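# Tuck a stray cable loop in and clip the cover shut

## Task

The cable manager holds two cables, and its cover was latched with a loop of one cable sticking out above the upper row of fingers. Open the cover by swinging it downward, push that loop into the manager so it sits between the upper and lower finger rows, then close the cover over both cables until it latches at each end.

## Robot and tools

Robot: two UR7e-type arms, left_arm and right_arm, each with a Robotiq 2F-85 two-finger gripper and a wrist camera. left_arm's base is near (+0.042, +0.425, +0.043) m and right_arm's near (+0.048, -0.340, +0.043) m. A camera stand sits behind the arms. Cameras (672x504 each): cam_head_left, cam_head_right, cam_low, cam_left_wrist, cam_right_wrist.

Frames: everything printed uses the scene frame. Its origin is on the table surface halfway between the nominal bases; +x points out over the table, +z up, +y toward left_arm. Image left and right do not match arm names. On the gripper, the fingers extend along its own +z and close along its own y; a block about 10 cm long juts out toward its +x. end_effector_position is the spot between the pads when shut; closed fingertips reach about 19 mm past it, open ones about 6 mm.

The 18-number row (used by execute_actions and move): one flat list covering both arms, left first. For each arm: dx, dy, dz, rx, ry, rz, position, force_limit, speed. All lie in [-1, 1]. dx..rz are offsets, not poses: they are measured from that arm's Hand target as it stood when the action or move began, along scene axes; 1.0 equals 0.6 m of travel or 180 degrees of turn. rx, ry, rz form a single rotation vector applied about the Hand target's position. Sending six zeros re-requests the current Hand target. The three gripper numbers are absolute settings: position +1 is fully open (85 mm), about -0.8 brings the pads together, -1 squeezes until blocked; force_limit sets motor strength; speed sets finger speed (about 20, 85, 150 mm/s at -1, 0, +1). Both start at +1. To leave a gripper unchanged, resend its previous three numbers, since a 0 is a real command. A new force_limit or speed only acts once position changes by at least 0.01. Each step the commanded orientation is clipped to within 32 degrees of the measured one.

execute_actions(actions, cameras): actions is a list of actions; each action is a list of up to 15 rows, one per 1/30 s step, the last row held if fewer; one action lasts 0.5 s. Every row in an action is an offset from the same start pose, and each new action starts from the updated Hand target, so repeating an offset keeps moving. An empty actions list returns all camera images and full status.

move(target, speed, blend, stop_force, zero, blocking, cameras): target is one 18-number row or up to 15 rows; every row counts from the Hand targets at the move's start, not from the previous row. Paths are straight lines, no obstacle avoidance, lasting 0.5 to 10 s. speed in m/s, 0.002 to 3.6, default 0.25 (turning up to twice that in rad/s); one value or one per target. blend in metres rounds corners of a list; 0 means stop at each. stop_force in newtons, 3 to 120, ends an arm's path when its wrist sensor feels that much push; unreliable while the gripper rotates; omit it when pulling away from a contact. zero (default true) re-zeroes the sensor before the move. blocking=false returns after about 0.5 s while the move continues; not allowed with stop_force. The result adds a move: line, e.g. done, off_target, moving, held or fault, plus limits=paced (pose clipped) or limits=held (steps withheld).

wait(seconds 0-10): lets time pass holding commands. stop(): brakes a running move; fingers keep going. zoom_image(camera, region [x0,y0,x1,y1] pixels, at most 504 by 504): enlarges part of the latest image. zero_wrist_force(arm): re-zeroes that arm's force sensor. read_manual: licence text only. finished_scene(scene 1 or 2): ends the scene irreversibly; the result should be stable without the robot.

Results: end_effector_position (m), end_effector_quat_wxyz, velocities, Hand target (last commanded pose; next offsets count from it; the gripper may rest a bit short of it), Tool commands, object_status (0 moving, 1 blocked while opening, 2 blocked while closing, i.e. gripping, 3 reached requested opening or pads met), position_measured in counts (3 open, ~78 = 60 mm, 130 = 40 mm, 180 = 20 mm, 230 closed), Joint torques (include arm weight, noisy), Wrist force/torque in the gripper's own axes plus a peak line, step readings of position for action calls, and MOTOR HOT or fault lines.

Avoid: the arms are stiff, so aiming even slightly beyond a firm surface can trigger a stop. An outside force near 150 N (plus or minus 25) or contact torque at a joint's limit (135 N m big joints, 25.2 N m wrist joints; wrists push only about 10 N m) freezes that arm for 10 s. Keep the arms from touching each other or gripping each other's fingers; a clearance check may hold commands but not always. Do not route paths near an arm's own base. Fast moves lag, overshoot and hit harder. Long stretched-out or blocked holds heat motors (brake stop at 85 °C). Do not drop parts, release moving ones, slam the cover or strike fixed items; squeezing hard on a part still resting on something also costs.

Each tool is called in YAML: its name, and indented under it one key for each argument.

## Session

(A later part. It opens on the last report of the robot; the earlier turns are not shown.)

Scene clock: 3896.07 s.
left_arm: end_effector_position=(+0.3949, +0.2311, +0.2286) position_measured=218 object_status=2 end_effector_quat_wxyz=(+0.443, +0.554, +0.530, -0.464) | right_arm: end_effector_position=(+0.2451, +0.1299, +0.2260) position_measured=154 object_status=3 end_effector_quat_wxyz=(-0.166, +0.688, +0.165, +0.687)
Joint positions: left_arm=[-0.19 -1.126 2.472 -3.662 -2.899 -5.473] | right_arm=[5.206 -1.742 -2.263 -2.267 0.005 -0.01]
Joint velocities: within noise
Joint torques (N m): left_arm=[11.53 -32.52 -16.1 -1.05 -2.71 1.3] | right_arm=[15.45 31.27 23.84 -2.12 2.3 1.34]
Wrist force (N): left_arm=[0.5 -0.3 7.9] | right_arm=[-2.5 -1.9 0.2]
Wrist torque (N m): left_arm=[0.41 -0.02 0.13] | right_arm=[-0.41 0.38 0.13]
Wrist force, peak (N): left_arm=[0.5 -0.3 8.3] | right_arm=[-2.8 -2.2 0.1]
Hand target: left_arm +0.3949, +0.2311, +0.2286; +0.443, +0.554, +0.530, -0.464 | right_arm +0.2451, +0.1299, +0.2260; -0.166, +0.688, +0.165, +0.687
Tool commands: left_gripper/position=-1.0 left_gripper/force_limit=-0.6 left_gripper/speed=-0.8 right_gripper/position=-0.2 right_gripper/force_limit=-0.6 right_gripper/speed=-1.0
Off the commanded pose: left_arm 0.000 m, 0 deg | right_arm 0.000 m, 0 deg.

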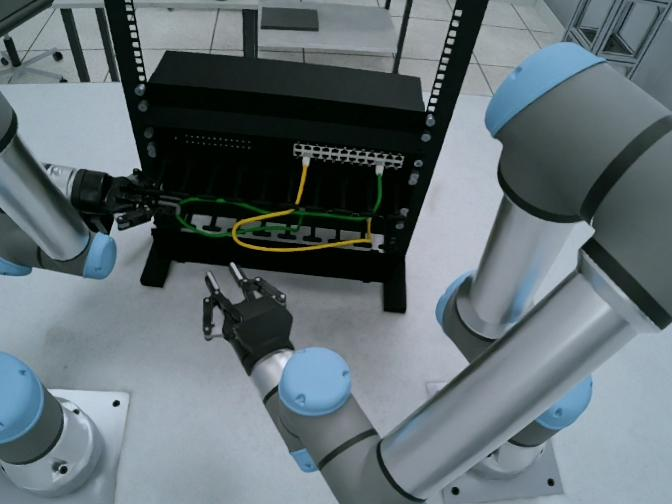

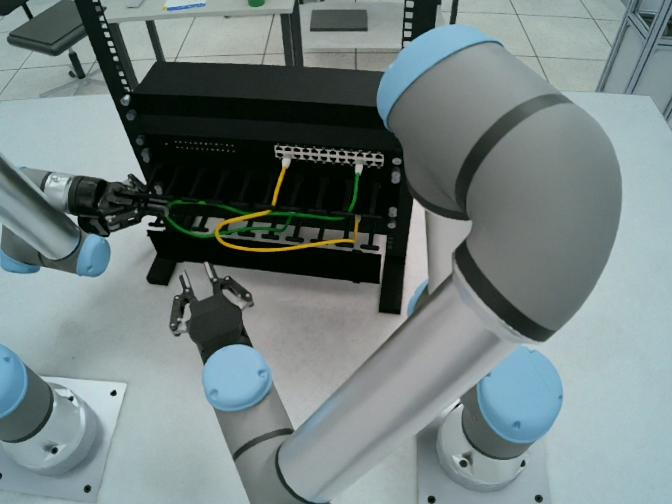

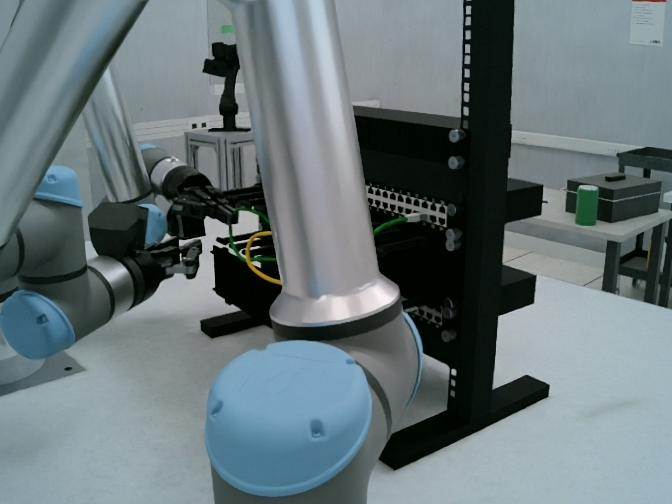

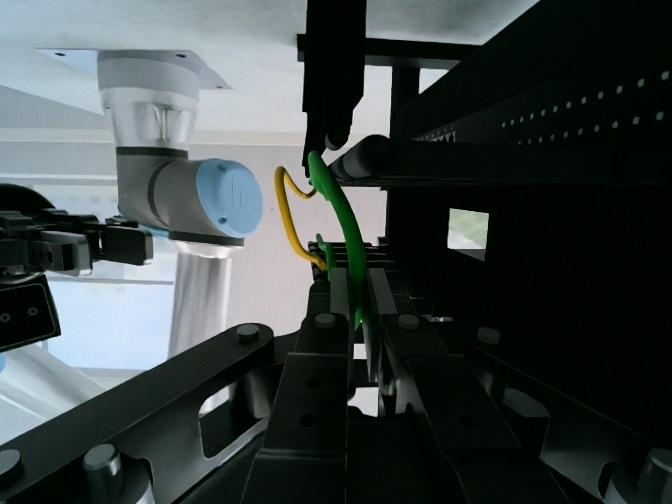

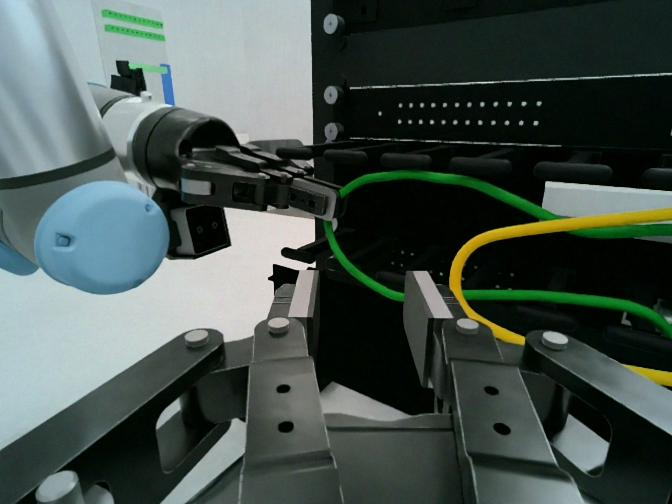

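move:
  target: [0.0, 0.0, 0.004, 0.0056, 0.1092, 0.0193, -1, -0.6, -0.8, 0, 0, 0, 0, 0, 0, -0.2, -0.6, -1]
  speed: 0.08
  cameras: ["cam_right_wrist", "cam_left_wrist", "cam_head_left"]

Scene clock: 4145.40 s.
left_arm: end_effector_position=(+0.3949, +0.2312, +0.2302) position_measured=218 object_status=2 end_effector_quat_wxyz=(+0.387, +0.491, +0.590, -0.511) | right_arm: end_effector_position=(+0.2451, +0.1299, +0.2260) position_measured=154 object_status=3 end_effector_quat_wxyz=(-0.166, +0.688, +0.165, +0.687)
Joint positions: left_arm=[-0.19 -1.137 2.473 -3.642 -2.898 -5.691] | right_arm=[5.206 -1.742 -2.263 -2.267 0.005 -0.01]
Joint torques (N m): left_arm=[2.16 -18.84 -0.14 -3.47 0.08 1.37] | right_arm=[14.36 30.02 22.1 -1.96 2.39 1.27]
Wrist force (N): left_arm=[1.1 0.6 7.8] | right_arm=[-2.6 -2.2 -0.2]
Wrist torque (N m): left_arm=[0.40 -0.08 0.11] | right_arm=[-0.47 0.40 0.13]
Wrist force, peak (N): left_arm=[0.4 -0.6 8.3] | right_arm=[-3.0 -2.2 -0.1]
Hand target: left_arm +0.3949, +0.2311, +0.2301; +0.387, +0.491, +0.590, -0.511 (not the last commanded pose) | right_arm +0.2451, +0.1299, +0.2260; -0.166, +0.688, +0.165, +0.687
Off the commanded pose: left_arm 0.001 m, 7 deg | right_arm 0.000 m, 0 deg.
move: held (left_arm; a check stopped the path); limits=held
pose unreachable (left arm): on one or more control steps of this call, first in action 0 (counted from 0), this arm could not follow its commanded pose, so it was not sent that pose on those steps. It may still have moved: this result reports where it is.
cause: moving toward the commanded pose would bring two parts of the arm too close to each other (its gripper and another part of the arm, with joints 4 (wrist 1) to 6 (wrist 3) between them, 3 mm apart when it was first held).
Images, in order (width x height): cam_head_left 672x504, cam_left_wrist 672x504, cam_right_wrist 672x504.

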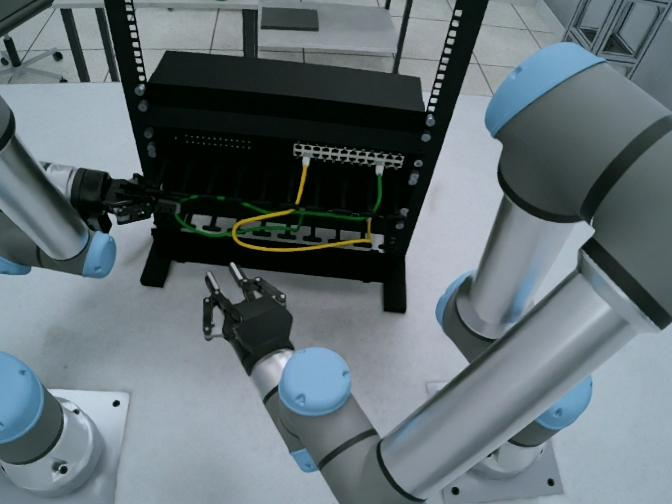

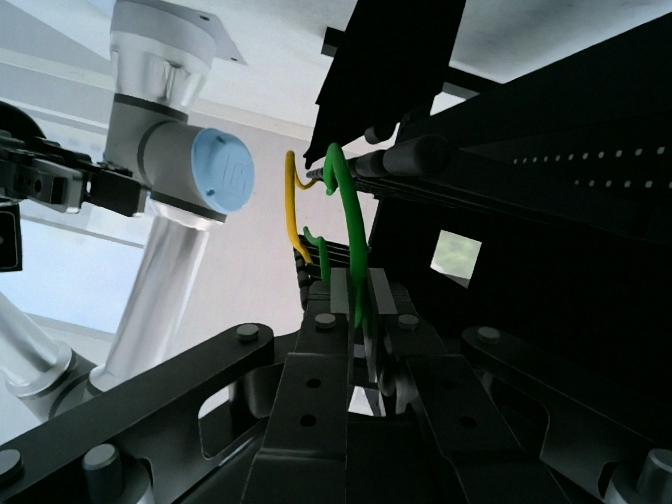

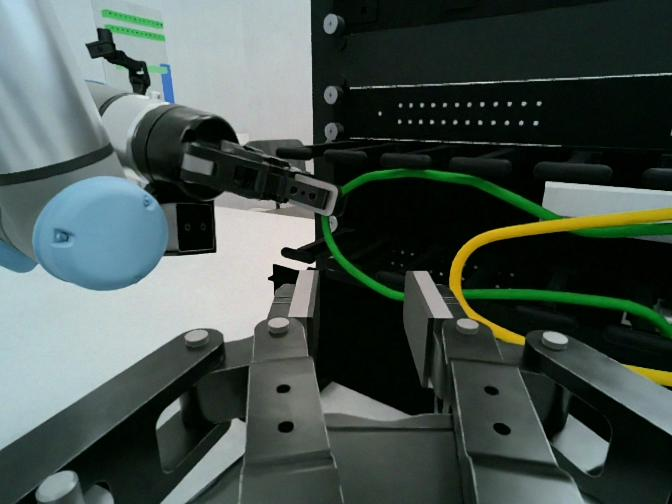

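move:
  target: [-0.0917, 0.0, 0.0, -0.0036, -0.071, -0.0127, -1, -0.6, -0.8, 0, 0, 0, 0, 0, 0, -0.2, -0.6, -1]
  speed: 0.06
  cameras: ["cam_right_wrist", "cam_left_wrist", "cam_head_left"]

Scene clock: 4197.63 s.
left_arm: end_effector_position=(+0.3399, +0.2312, +0.2301) position_measured=218 object_status=2 end_effector_quat_wxyz=(+0.443, +0.554, +0.531, -0.464) | right_arm: end_effector_position=(+0.2451, +0.1299, +0.2260) position_measured=154 object_status=3 end_effector_quat_wxyz=(-0.166, +0.688, +0.165, +0.687)
Joint positions: left_arm=[-0.23 -1.14 2.605 -3.882 -2.87 -5.578] | right_arm=[5.206 -1.742 -2.263 -2.267 0.005 -0.01]
Joint torques (N m): left_arm=[-11.93 -16.05 5.79 -3.6 0.12 -1.41] | right_arm=[13.99 30.66 23.49 -2.04 2.14 1.3]
Wrist force (N): left_arm=[0.5 2.2 7.6] | right_arm=[-2.3 -1.8 0.1]
Wrist torque (N m): left_arm=[0.34 -0.03 0.23] | right_arm=[-0.39 0.35 0.13]
Wrist force, peak (N): left_arm=[0.4 2.4 7.9] | right_arm=[-3.0 -2.4 0.0]
Hand target: left_arm +0.3399, +0.2311, +0.2301; +0.443, +0.554, +0.531, -0.464 | right_arm +0.2451, +0.1299, +0.2260; -0.166, +0.688, +0.165, +0.687
Off the commanded pose: left_arm 0.000 m, 0 deg | right_arm 0.000 m, 0 deg.
move: done
Images, in order (width x height): cam_head_left 672x504, cam_left_wrist 672x504, cam_right_wrist 672x504.

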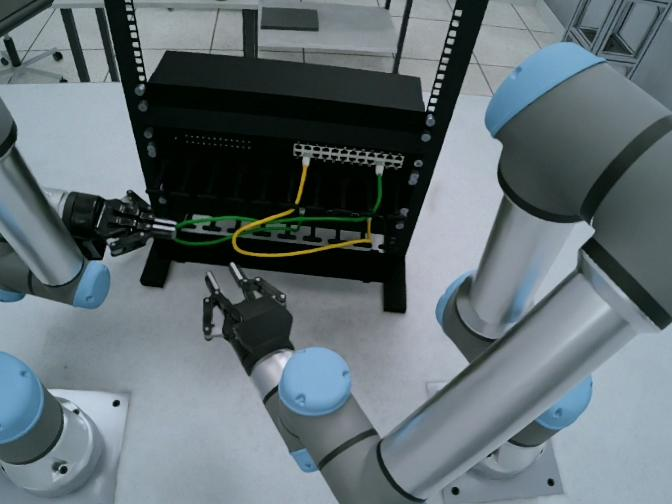

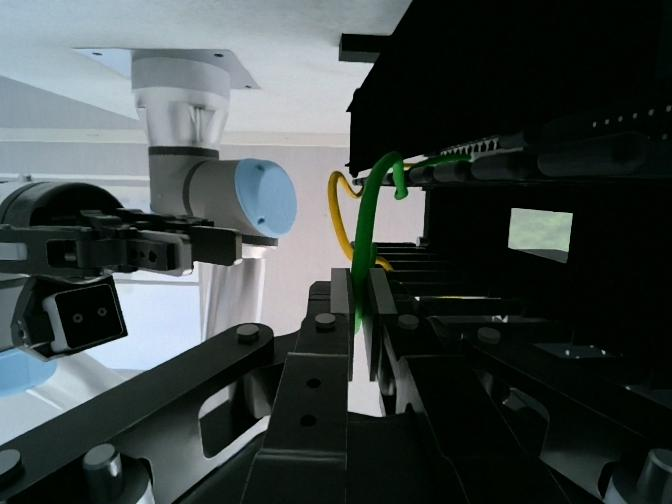

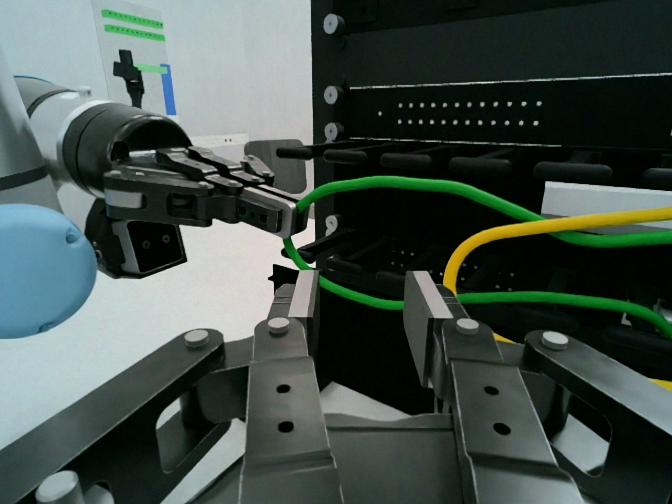

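move:
  target: [0, 0.0, 0.0, -0.0089, -0.1966, -0.0352, -1, -0.6, -0.8, 0, 0, 0, 0, 0, 0, -0.2, -0.6, -1]
  speed: 0.15
  cameras: ["cam_right_wrist", "cam_left_wrist", "cam_head_left"]

Scene clock: 4208.17 s.
left_arm: end_effector_position=(+0.3399, +0.2311, +0.2301) position_measured=218 object_status=2 end_effector_quat_wxyz=(+0.565, +0.691, +0.334, -0.304) | right_arm: end_effector_position=(+0.2451, +0.1299, +0.2260) position_measured=154 object_status=3 end_effector_quat_wxyz=(-0.166, +0.688, +0.165, +0.687)
Joint positions: left_arm=[-0.23 -1.138 2.605 -3.888 -2.87 -4.955] | right_arm=[5.206 -1.742 -2.263 -2.267 0.005 -0.01]
Joint torques (N m): left_arm=[11.47 -28.87 5.54 -0.93 -2.91 1.44] | right_arm=[14.74 27.81 23.77 -1.8 2.09 0.99]
Wrist force (N): left_arm=[1.2 1.2 7.3] | right_arm=[-2.3 -2.2 0.2]
Wrist torque (N m): left_arm=[0.31 -0.03 0.26] | right_arm=[-0.45 0.35 0.12]
Wrist force, peak (N): left_arm=[0.5 2.4 8.1] | right_arm=[-2.6 -2.5 0.0]
Hand target: left_arm +0.3399, +0.2311, +0.2301; +0.565, +0.691, +0.334, -0.304 | right_arm +0.2451, +0.1299, +0.2260; -0.166, +0.688, +0.165, +0.687
Off the commanded pose: left_arm 0.000 m, 0 deg | right_arm 0.000 m, 0 deg.
move: done
Images, in order (width x height): cam_head_left 672x504, cam_left_wrist 672x504, cam_right_wrist 672x504.

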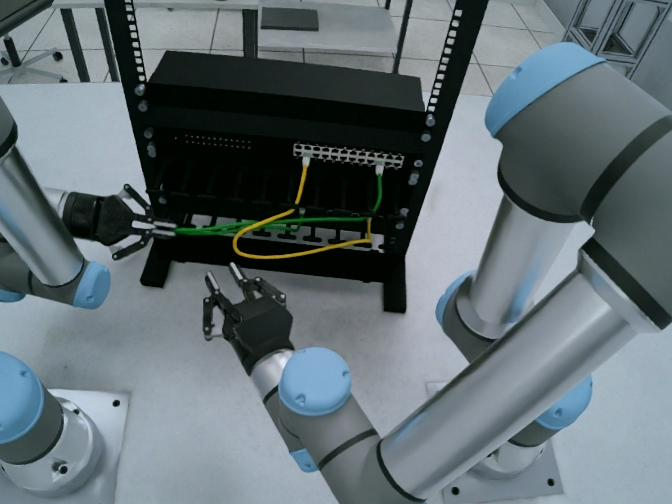

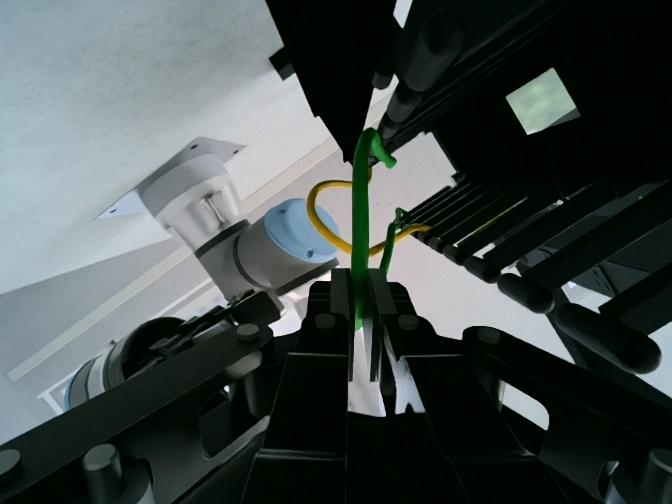

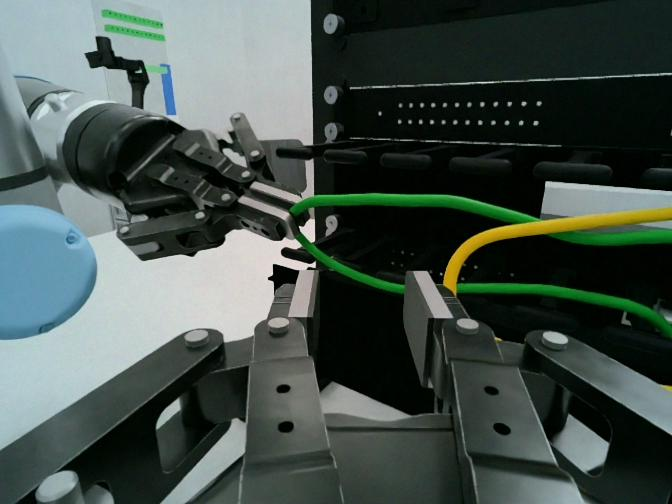

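move:
  target: [0, 0.0, 0.0, -0.0134, -0.295, -0.0528, -1, -0.6, -0.8, 0, 0, 0, 0, 0, 0, -0.2, -0.6, -1]
  speed: 0.15
  cameras: ["cam_right_wrist", "cam_left_wrist", "cam_head_left", "cam_low"]

Scene clock: 4217.60 s.
left_arm: end_effector_position=(+0.3399, +0.2311, +0.2301) position_measured=218 object_status=2 end_effector_quat_wxyz=(+0.642, +0.767, -0.016, -0.014) | right_arm: end_effector_position=(+0.2451, +0.1299, +0.2260) position_measured=154 object_status=3 end_effector_quat_wxyz=(-0.166, +0.688, +0.165, +0.687)
Joint positions: left_arm=[-0.23 -1.134 2.604 -3.896 -2.87 -4.017] | right_arm=[5.206 -1.742 -2.263 -2.267 0.005 -0.01]
Joint torques (N m): left_arm=[10.84 -28.89 5.38 -1.16 -3 1.43] | right_arm=[14.4 27.77 23.53 -1.8 2.2 1.25]
Wrist force (N): left_arm=[3.0 -0.4 7.3] | right_arm=[-2.5 -2.5 0.0]
Wrist torque (N m): left_arm=[0.15 -0.25 0.21] | right_arm=[-0.49 0.39 0.13]
Wrist force, peak (N): left_arm=[3.0 -0.7 7.8] | right_arm=[-2.9 -2.3 0.1]
Hand target: left_arm +0.3399, +0.2311, +0.2301; +0.642, +0.767, -0.016, -0.014 | right_arm +0.2451, +0.1299, +0.2260; -0.166, +0.688, +0.165, +0.687
Off the commanded pose: left_arm 0.000 m, 0 deg | right_arm 0.000 m, 0 deg.
move: done
Images, in order (width x height): cam_head_left 672x504, cam_low 672x504, cam_left_wrist 672x504, cam_right_wrist 672x504.

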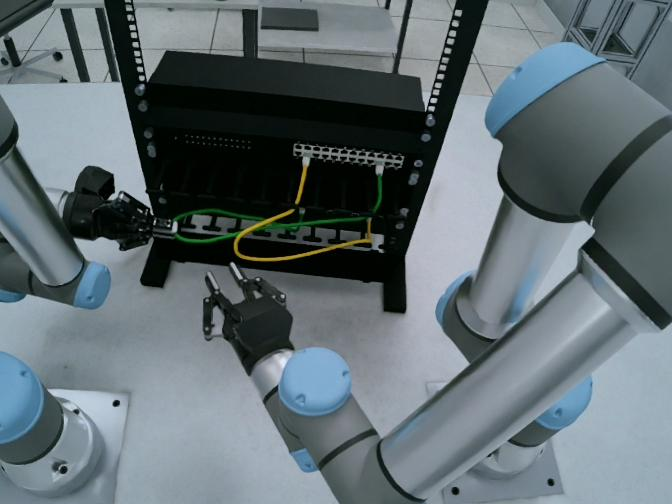

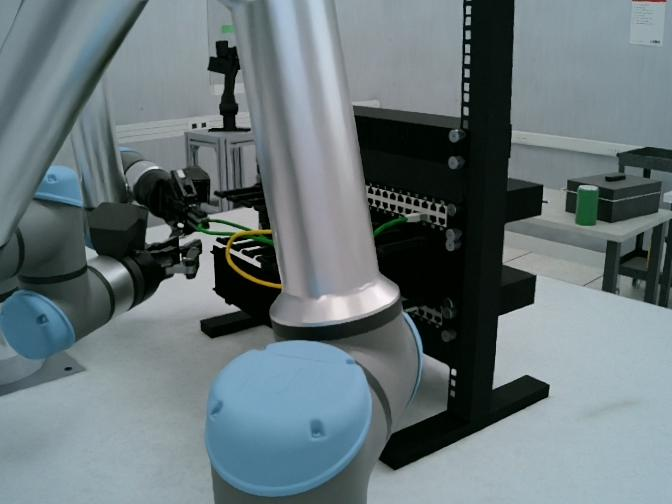

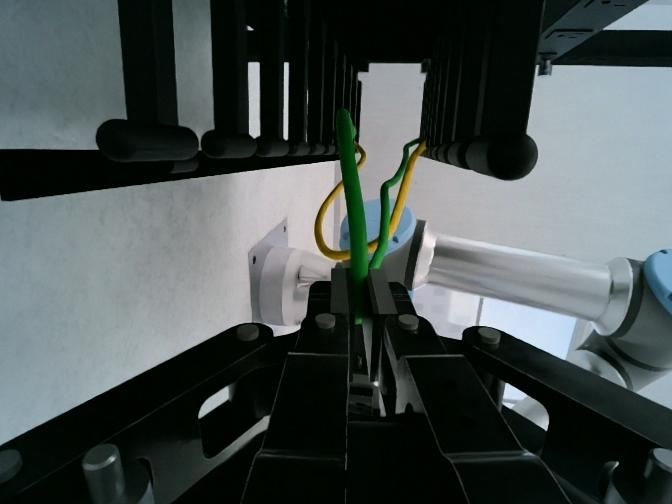

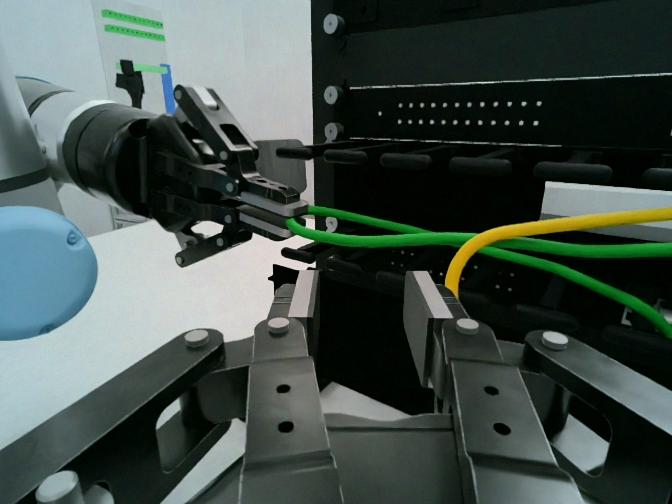

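move:
  target: [0.06, 0.0, -0.0083, 0, 0, 0, -1, -0.6, -0.8, 0, 0, 0, 0, 0, 0, -0.2, -0.6, -1]
  speed: 0.03
  stop_force: 15
  cameras: ["cam_right_wrist", "cam_left_wrist", "cam_head_left"]

Scene clock: 4255.53 s.
left_arm: end_effector_position=(+0.3759, +0.2311, +0.2251) position_measured=218 object_status=2 end_effector_quat_wxyz=(+0.642, +0.767, -0.016, -0.014) | right_arm: end_effector_position=(+0.2451, +0.1299, +0.2260) position_measured=154 object_status=3 end_effector_quat_wxyz=(-0.166, +0.688, +0.165, +0.687)
Joint positions: left_arm=[-0.202 -1.115 2.518 -3.758 -2.891 -3.943] | right_arm=[5.206 -1.742 -2.263 -2.267 0.005 -0.01]
Joint torques (N m): left_arm=[11.35 -32.33 -14.75 -0.92 -2.91 1.51] | right_arm=[14.19 25.81 24.19 -2 2.31 1.17]
Wrist force (N): left_arm=[1.6 -0.4 6.9] | right_arm=[-2.4 -2.3 -0.3]
Wrist torque (N m): left_arm=[0.17 -0.27 0.21] | right_arm=[-0.47 0.37 0.13]
Wrist force, peak (N): left_arm=[3.3 -0.2 7.8] | right_arm=[-2.8 -2.3 -0.1]
Hand target: left_arm +0.3759, +0.2311, +0.2251; +0.642, +0.767, -0.016, -0.014 | right_arm +0.2451, +0.1299, +0.2260; -0.166, +0.688, +0.165, +0.687
Off the commanded pose: left_arm 0.000 m, 0 deg | right_arm 0.000 m, 0 deg.
move: done
Images, in order (width x height): cam_head_left 672x504, cam_left_wrist 672x504, cam_right_wrist 672x504.

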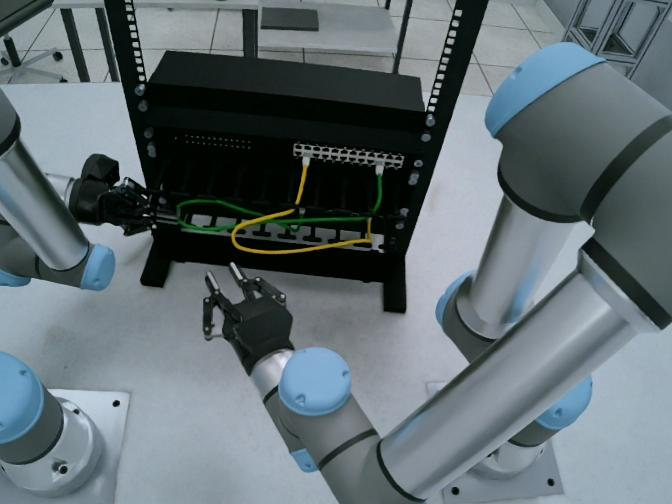

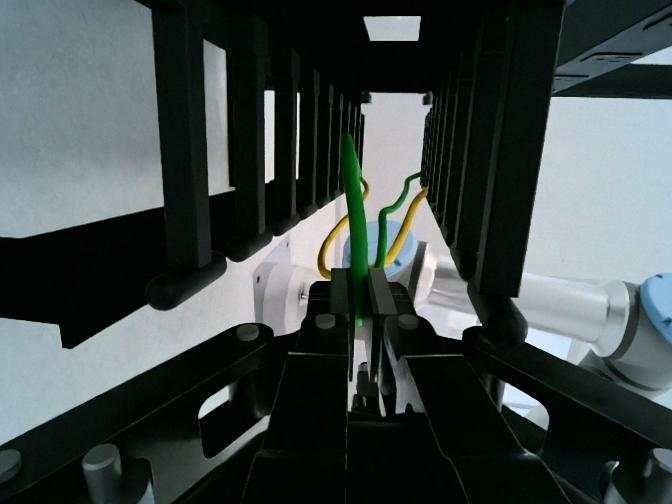

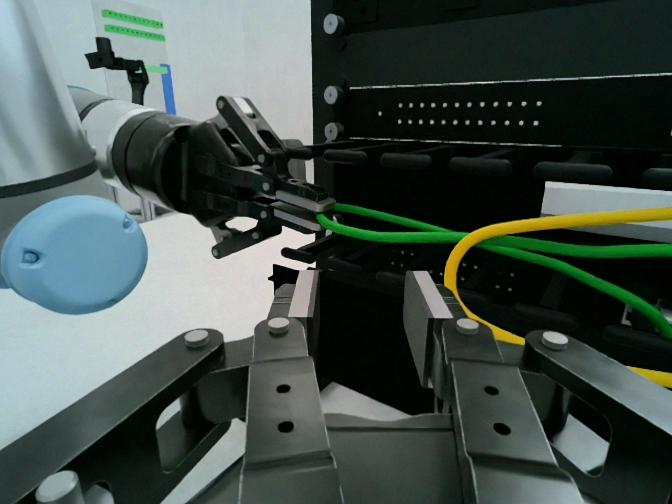

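move:
  target:
    - [0.0, 0.0, -0.01, 0, 0, 0, -1, -0.6, -0.8, 0, 0, 0, 0, 0, 0, -0.2, -0.6, -1]
    - [0.0333, 0.0, -0.01, 0, 0, 0, -1, -0.6, -0.8, 0, 0, 0, 0, 0, 0, -0.2, -0.6, -1]
  speed: 0.03
  stop_force: 15
  cameras: ["cam_right_wrist", "cam_left_wrist", "cam_head_left"]

Scene clock: 4275.13 s.
left_arm: end_effector_position=(+0.3776, +0.2312, +0.2197) position_measured=218 object_status=2 end_effector_quat_wxyz=(+0.642, +0.767, -0.016, -0.014) | right_arm: end_effector_position=(+0.2451, +0.1299, +0.2260) position_measured=154 object_status=3 end_effector_quat_wxyz=(-0.166, +0.688, +0.165, +0.687)
Joint positions: left_arm=[-0.201 -1.093 2.513 -3.771 -2.891 -3.939] | right_arm=[5.206 -1.742 -2.263 -2.267 0.005 -0.01]
Joint torques (N m): left_arm=[-8.79 -32.18 -0.91 -2.84 -0.46 -1.8] | right_arm=[14.89 26.3 23.21 -1.64 2.03 1.2]
Wrist force (N): left_arm=[-17.8 -1.4 9.3] | right_arm=[-2.5 -2.2 0.3]
Wrist torque (N m): left_arm=[0.20 0.82 0.82] | right_arm=[-0.45 0.38 0.13]
Wrist force, peak (N): left_arm=[-82.8 -20.1 -5.1] | right_arm=[-2.7 -2.5 -0.2]
Hand target: left_arm +0.3776, +0.2312, +0.2197; +0.642, +0.767, -0.016, -0.014 (not the last commanded pose) | right_arm +0.2451, +0.1299, +0.2260; -0.166, +0.688, +0.165, +0.687
Off the commanded pose: left_arm 0.018 m, 0 deg | right_arm 0.000 m, 0 deg.
move: contact (left_arm); path passed 1 of 2 targets
Images, in order (width x height): cam_head_left 672x504, cam_left_wrist 672x504, cam_right_wrist 672x504.

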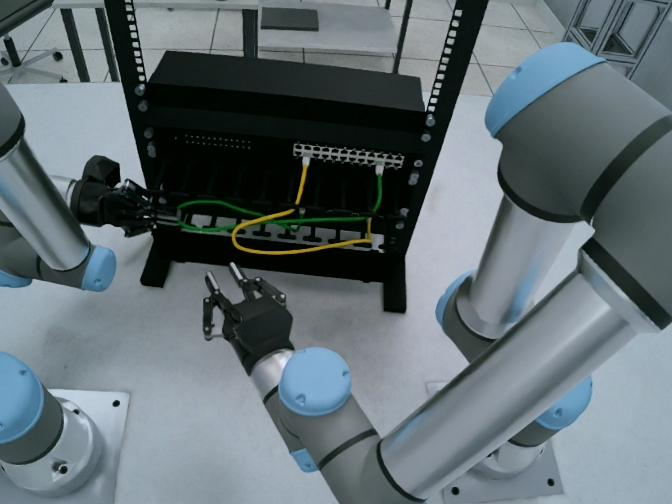

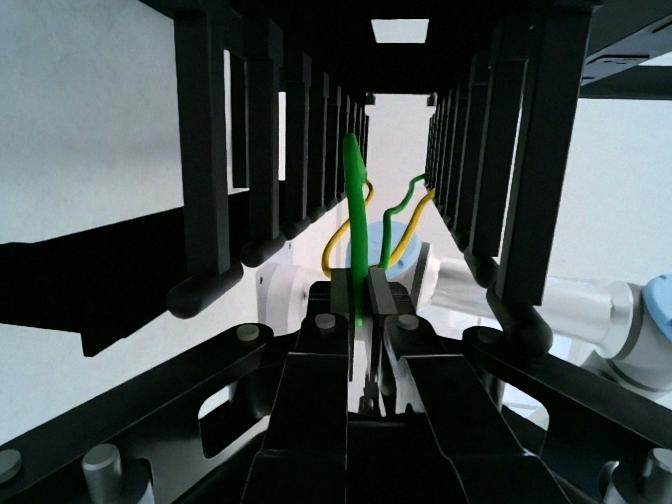

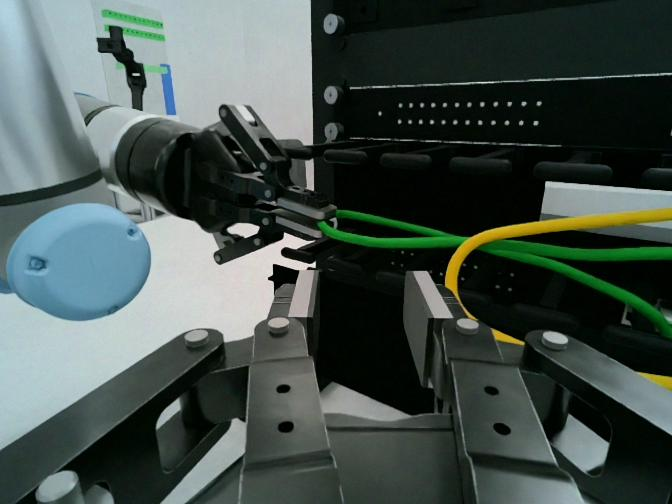

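move:
  target:
    - [-0.0083, 0.0, 0.0, 0, 0, 0, -1, -0.6, -0.8, 0, 0, 0, 0, 0, 0, -0.2, -0.6, -1]
    - [-0.0083, 0.0233, 0.0, 0, 0, 0, -1, -0.6, -0.8, 0, 0, 0, 0, 0, 0, -0.2, -0.6, -1]
  speed: 0.04

move:
  target: [0.0333, 0.0, 0.0, 0, 0, 0, -1, -0.6, -0.8, 0, 0, 0, 0, 0, 0, -0.2, -0.6, -1]
  speed: 0.015
  stop_force: 10
  cameras: ["cam_right_wrist", "cam_left_wrist", "cam_head_left"]

Scene clock: 4301.03 s.
left_arm: end_effector_position=(+0.3726, +0.2451, +0.2197) position_measured=218 object_status=2 end_effector_quat_wxyz=(+0.642, +0.767, -0.016, -0.014) | right_arm: end_effector_position=(+0.2451, +0.1299, +0.2260) position_measured=154 object_status=3 end_effector_quat_wxyz=(-0.166, +0.688, +0.165, +0.687)
Joint positions: left_arm=[-0.162 -1.136 2.541 -3.637 -2.917 -3.816] | right_arm=[5.206 -1.742 -2.263 -2.267 0.005 -0.01]
Joint torques (N m): left_arm=[12.8 -30.64 3.25 -1.26 -2.8 1.55] | right_arm=[13.3 25.59 25.41 -1.71 2.23 1.41]
Wrist force (N): left_arm=[1.4 2.2 7.7] | right_arm=[-2.5 -2.0 -0.1]
Wrist torque (N m): left_arm=[0.43 -0.22 0.21] | right_arm=[-0.41 0.38 0.13]
Wrist force, peak (N): left_arm=[-17.7 -1.7 9.3] | right_arm=[-2.7 -2.4 -0.1]
Hand target: left_arm +0.3726, +0.2451, +0.2197; +0.642, +0.767, -0.016, -0.014 | right_arm +0.2451, +0.1299, +0.2260; -0.166, +0.688, +0.165, +0.687
Off the commanded pose: left_arm 0.000 m, 0 deg | right_arm 0.000 m, 0 deg.
move: done

Scene clock: 4302.73 s.
left_arm: end_effector_position=(+0.3806, +0.2451, +0.2197) position_measured=218 object_status=2 end_effector_quat_wxyz=(+0.642, +0.766, -0.016, -0.014) | right_arm: end_effector_position=(+0.2451, +0.1299, +0.2260) position_measured=154 object_status=3 end_effector_quat_wxyz=(-0.166, +0.688, +0.165, +0.687)
Joint positions: left_arm=[-0.157 -1.135 2.521 -3.603 -2.92 -3.801] | right_arm=[5.206 -1.742 -2.263 -2.267 0.005 -0.01]
Joint torques (N m): left_arm=[-10.72 -31.95 1.31 -4.04 -1.18 -1.48] | right_arm=[12.83 25.16 24.44 -1.71 2.13 1.33]
Wrist force (N): left_arm=[-1.0 -1.4 4.3] | right_arm=[-2.6 -2.2 -0.1]
Wrist torque (N m): left_arm=[0.19 -0.11 0.29] | right_arm=[-0.45 0.40 0.13]
Wrist force, peak (N): left_arm=[-37.1 -10.2 2.2] | right_arm=[-2.6 -2.5 -0.1]
Hand target: left_arm +0.3806, +0.2451, +0.2197; +0.642, +0.766, -0.016, -0.014 (not the last commanded pose) | right_arm +0.2451, +0.1299, +0.2260; -0.166, +0.688, +0.165, +0.687
Off the commanded pose: left_arm 0.012 m, 0 deg | right_arm 0.000 m, 0 deg.
move: contact (left_arm)
Images, in order (width x height): cam_head_left 672x504, cam_left_wrist 672x504, cam_right_wrist 672x504.

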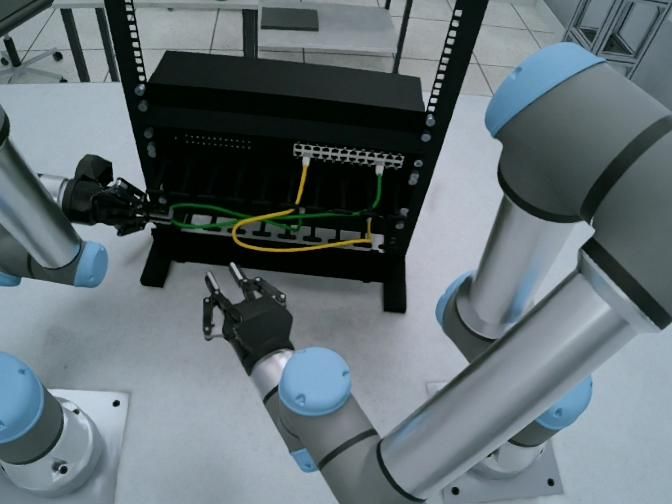

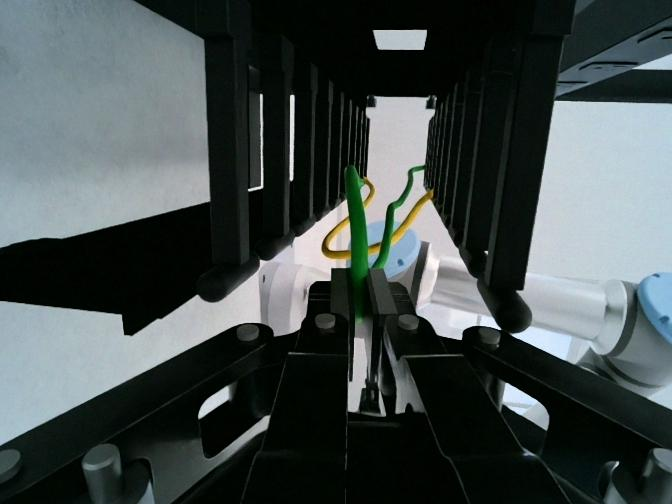

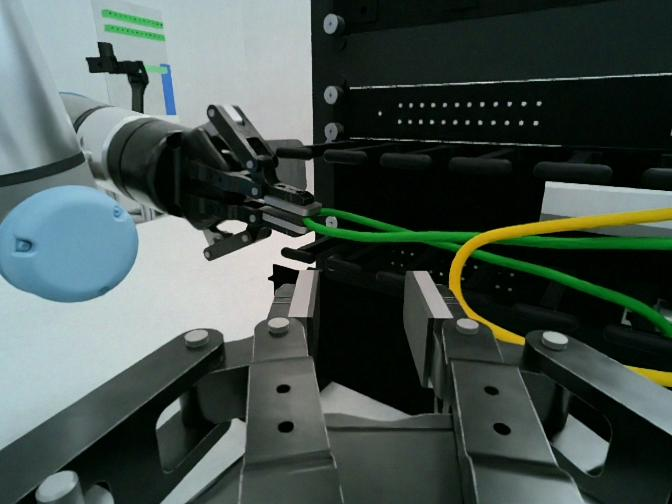

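move:
  target:
    - [-0.01, 0.0, 0.0, 0, 0, 0, -1, -0.6, -0.8, 0, 0, 0, 0, 0, 0, -0.2, -0.6, -1]
    - [-0.01, 0.0, -0.0115, 0, 0, 0, -1, -0.6, -0.8, 0, 0, 0, 0, 0, 0, -0.2, -0.6, -1]
  speed: 0.04

move:
  target: [0.0333, 0.0, 0.0, 0, 0, 0, -1, -0.6, -0.8, 0, 0, 0, 0, 0, 0, -0.2, -0.6, -1]
  speed: 0.015
  stop_force: 10
  cameras: ["cam_right_wrist", "cam_left_wrist", "cam_head_left"]

Scene clock: 4375.20 s.
left_arm: end_effector_position=(+0.3745, +0.2451, +0.2128) position_measured=218 object_status=2 end_effector_quat_wxyz=(+0.642, +0.767, -0.016, -0.014) | right_arm: end_effector_position=(+0.2451, +0.1299, +0.2260) position_measured=154 object_status=3 end_effector_quat_wxyz=(-0.166, +0.688, +0.165, +0.687)
Joint positions: left_arm=[-0.16 -1.108 2.536 -3.656 -2.918 -3.812] | right_arm=[5.206 -1.742 -2.263 -2.267 0.005 -0.01]
Joint torques (N m): left_arm=[-9.83 -19 -13.65 -3.66 0.13 -1.48] | right_arm=[14.69 25.03 22.98 -1.87 1.96 1.19]
Wrist force (N): left_arm=[1.9 2.2 6.5] | right_arm=[-2.4 -2.0 -0.1]
Wrist torque (N m): left_arm=[0.36 -0.29 0.28] | right_arm=[-0.43 0.36 0.13]
Wrist force, peak (N): left_arm=[2.0 2.3 6.9] | right_arm=[-2.6 -2.5 0.1]
Hand target: left_arm +0.3746, +0.2451, +0.2128; +0.642, +0.766, -0.016, -0.014 | right_arm +0.2451, +0.1299, +0.2260; -0.166, +0.688, +0.165, +0.687
Off the commanded pose: left_arm 0.000 m, 0 deg | right_arm 0.000 m, 0 deg.
move: done

Scene clock: 4377.43 s.
left_arm: end_effector_position=(+0.3945, +0.2451, +0.2128) position_measured=218 object_status=2 end_effector_quat_wxyz=(+0.642, +0.766, -0.016, -0.014) | right_arm: end_effector_position=(+0.2451, +0.1299, +0.2260) position_measured=154 object_status=3 end_effector_quat_wxyz=(-0.166, +0.688, +0.165, +0.687)
Joint positions: left_arm=[-0.15 -1.107 2.487 -3.571 -2.924 -3.774] | right_arm=[5.206 -1.742 -2.263 -2.267 0.005 -0.01]
Joint torques (N m): left_arm=[13.31 -32.59 -15.35 -1.2 -2.71 1.44] | right_arm=[14.25 23.39 23.44 -1.59 1.89 1.55]
Wrist force (N): left_arm=[1.1 2.0 6.6] | right_arm=[-2.5 -2.2 -0.2]
Wrist torque (N m): left_arm=[0.33 -0.29 0.21] | right_arm=[-0.45 0.39 0.13]
Wrist force, peak (N): left_arm=[1.0 2.5 7.3] | right_arm=[-2.6 -2.4 0.1]
Hand target: left_arm +0.3945, +0.2451, +0.2128; +0.642, +0.766, -0.016, -0.014 | right_arm +0.2451, +0.1299, +0.2260; -0.166, +0.688, +0.165, +0.687
Off the commanded pose: left_arm 0.000 m, 0 deg | right_arm 0.000 m, 0 deg.
move: done
Images, in order (width x height): cam_head_left 672x504, cam_left_wrist 672x504, cam_right_wrist 672x504.

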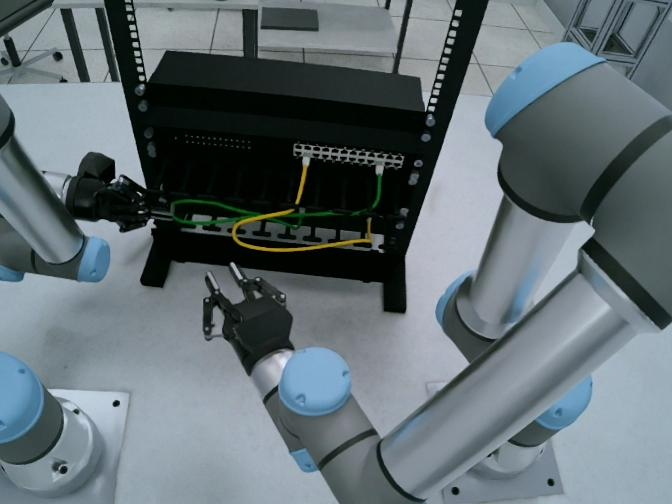

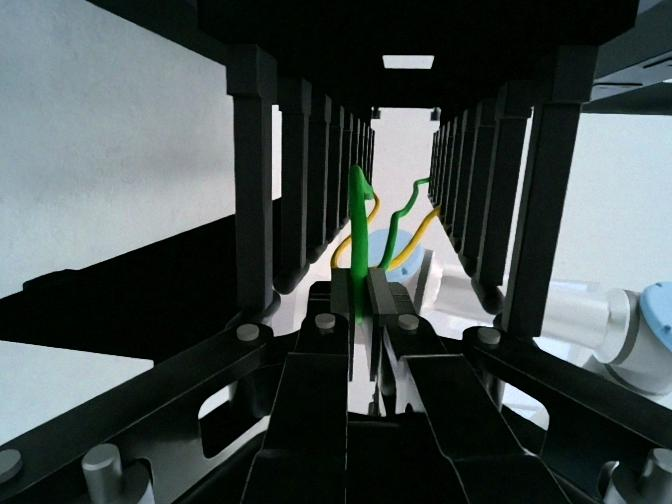

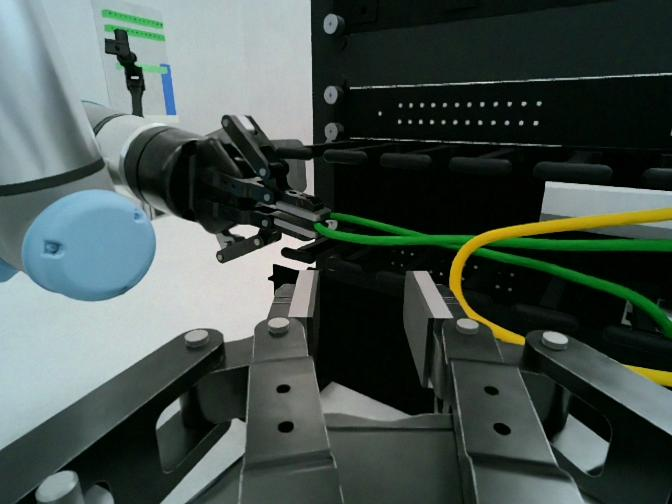

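move:
  target: [0.01, 0.0, 0.0, 0, 0, 0, -1, -0.6, -0.8, 0, 0, 0, 0, 0, 0, -0.2, -0.6, -1]
  speed: 0.015
  stop_force: 10

Scene clock: 4391.77 s.
left_arm: end_effector_position=(+0.4005, +0.2451, +0.2128) position_measured=218 object_status=2 end_effector_quat_wxyz=(+0.642, +0.766, -0.016, -0.014) | right_arm: end_effector_position=(+0.2451, +0.1299, +0.2260) position_measured=154 object_status=3 end_effector_quat_wxyz=(-0.166, +0.688, +0.165, +0.687)
Joint positions: left_arm=[-0.147 -1.106 2.472 -3.547 -2.926 -3.763] | right_arm=[5.206 -1.742 -2.263 -2.267 0.005 -0.01]
Joint torques (N m): left_arm=[13.08 -32.42 -15.95 -1.22 -2.7 1.47] | right_arm=[14.45 23.39 23.69 -1.5 2.03 1.42]
Wrist force (N): left_arm=[1.0 2.2 6.4] | right_arm=[-2.4 -2.2 0.0]
Wrist torque (N m): left_arm=[0.37 -0.34 0.21] | right_arm=[-0.46 0.37 0.13]
Wrist force, peak (N): left_arm=[0.9 2.4 6.9] | right_arm=[-3.0 -2.3 -0.1]
Hand target: left_arm +0.4005, +0.2451, +0.2128; +0.642, +0.766, -0.016, -0.014 | right_arm +0.2451, +0.1299, +0.2260; -0.166, +0.688, +0.165, +0.687
Off the commanded pose: left_arm 0.000 m, 0 deg | right_arm 0.000 m, 0 deg.
move: done

move:
  target:
    - [0,0,0,0,0,0,-1,-0.6,-0.8, -0.0418,-0.2165,-0.0767,0,0,0,-1,-0.6,-1]
    - [0,0,0,0,0,0,-1,-0.6,-0.8, -0.0418,-0.5,-0.1433,0,0,0.1,-1,-0.6,-1]
  speed: 0.2
  blend: [0.03,0]
  cameras: ["cam_right_wrist", "cam_head_left", "cam_head_right", "cam_low"]

Scene clock: 4576.20 s.
left_arm: end_effector_position=(+0.4005, +0.2451, +0.2128) position_measured=218 object_status=2 end_effector_quat_wxyz=(+0.642, +0.766, -0.016, -0.014) | right_arm: end_effector_position=(+0.2313, -0.0088, +0.1774) position_measured=230 object_status=3 end_effector_quat_wxyz=(-0.179, +0.679, +0.174, +0.690)
Joint positions: left_arm=[-0.147 -1.106 2.472 -3.547 -2.926 -3.763] | right_arm=[5.614 -1.584 -2.702 -2.041 0.379 0.044]
Joint torques (N m): left_arm=[13.99 -33.02 -15.38 -1.16 -2.74 1.54] | right_arm=[-14.12 -0.1 18.33 -3.53 -2.13 1.37]
Wrist force (N): left_arm=[1.0 2.3 6.2] | right_arm=[-2.4 -2.1 0.0]
Wrist torque (N m): left_arm=[0.38 -0.33 0.21] | right_arm=[-0.45 0.36 0.11]
Wrist force, peak (N): left_arm=[0.7 2.1 6.7] | right_arm=[-3.4 4.4 -1.0]
Hand target: left_arm +0.4005, +0.2451, +0.2128; +0.642, +0.766, -0.016, -0.014 | right_arm +0.2313, -0.0087, +0.1774; -0.179, +0.679, +0.174, +0.690 (not the last commanded pose)
Off the commanded pose: left_arm 0.000 m, 0 deg | right_arm 0.166 m, 16 deg.
move: held (right_arm; a check stopped the path); path passed 1 of 2 targets; limits=held
pose unreachable (right arm): on one or more control steps of this call, first in action 0 (counted from 0), this arm could not follow its commanded pose, so it was not sent that pose on those steps. It may still have moved: this result reports where it is.
cause: moving toward the commanded pose would bring two parts of the arm too close to each other (its gripper and another part of the arm, with joints 3 (elbow) to 6 (wrist 3) between them, 43 mm apart when it was first held).
Images, in order (width x height): cam_head_left 672x504, cam_head_right 672x504, cam_low 672x504, cam_right_wrist 672x504.

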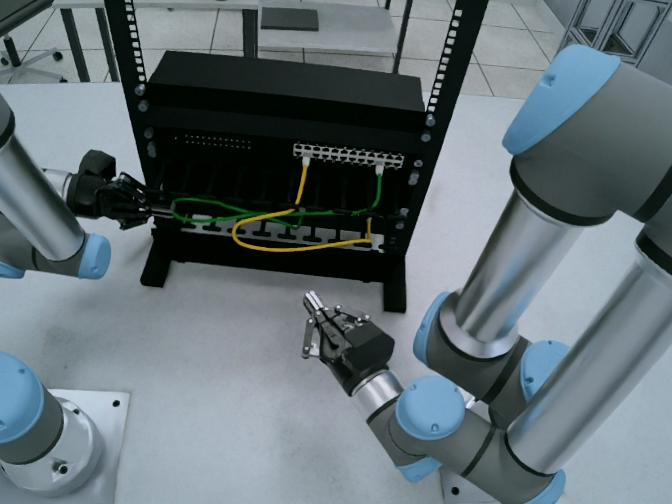

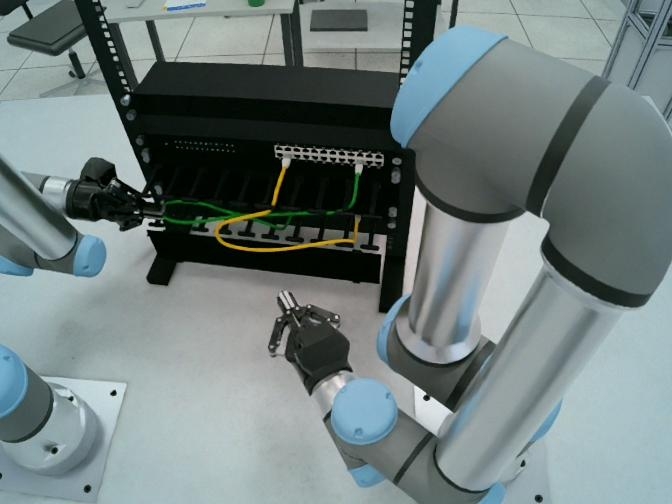

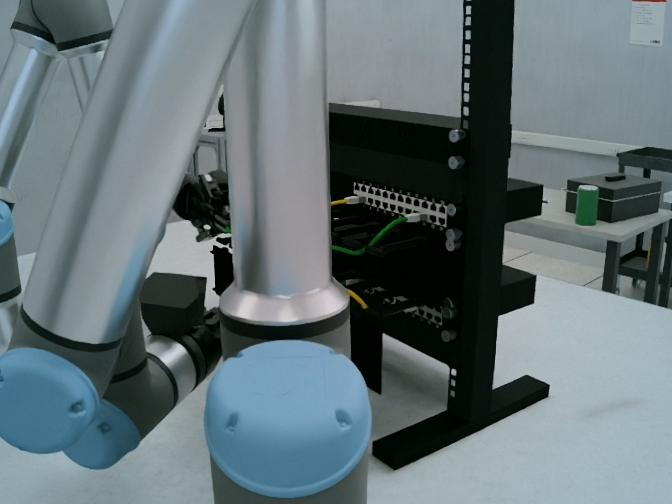

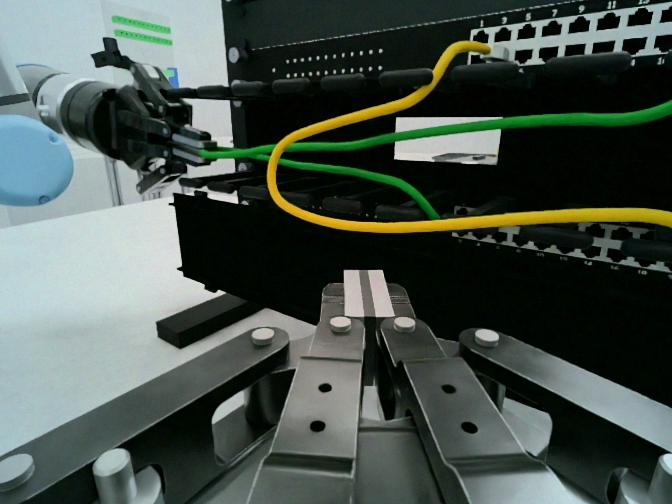

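zoom_image:
  camera: "cam_right_wrist"
  region: [150, 160, 350, 310]

zoom_image:
  camera: "cam_head_right"
  region: [130, 200, 420, 320]

Scaled by 2.520 from the camera's 672x504 image, which has a finer 960x720 frame.

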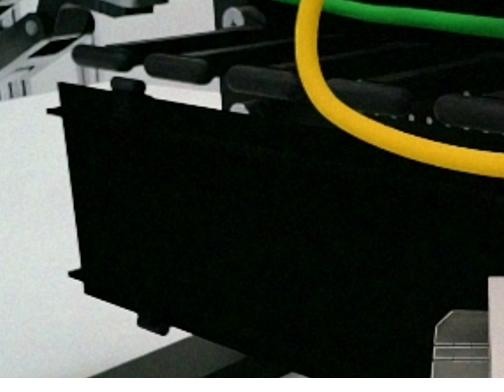

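Scaled by 1.738 from the camera's 672x504 image, which has a finer 960x720 frame.

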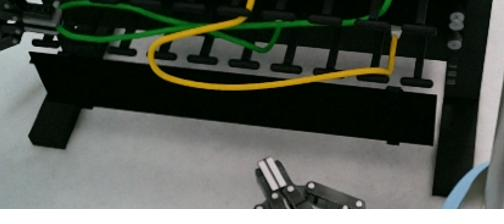

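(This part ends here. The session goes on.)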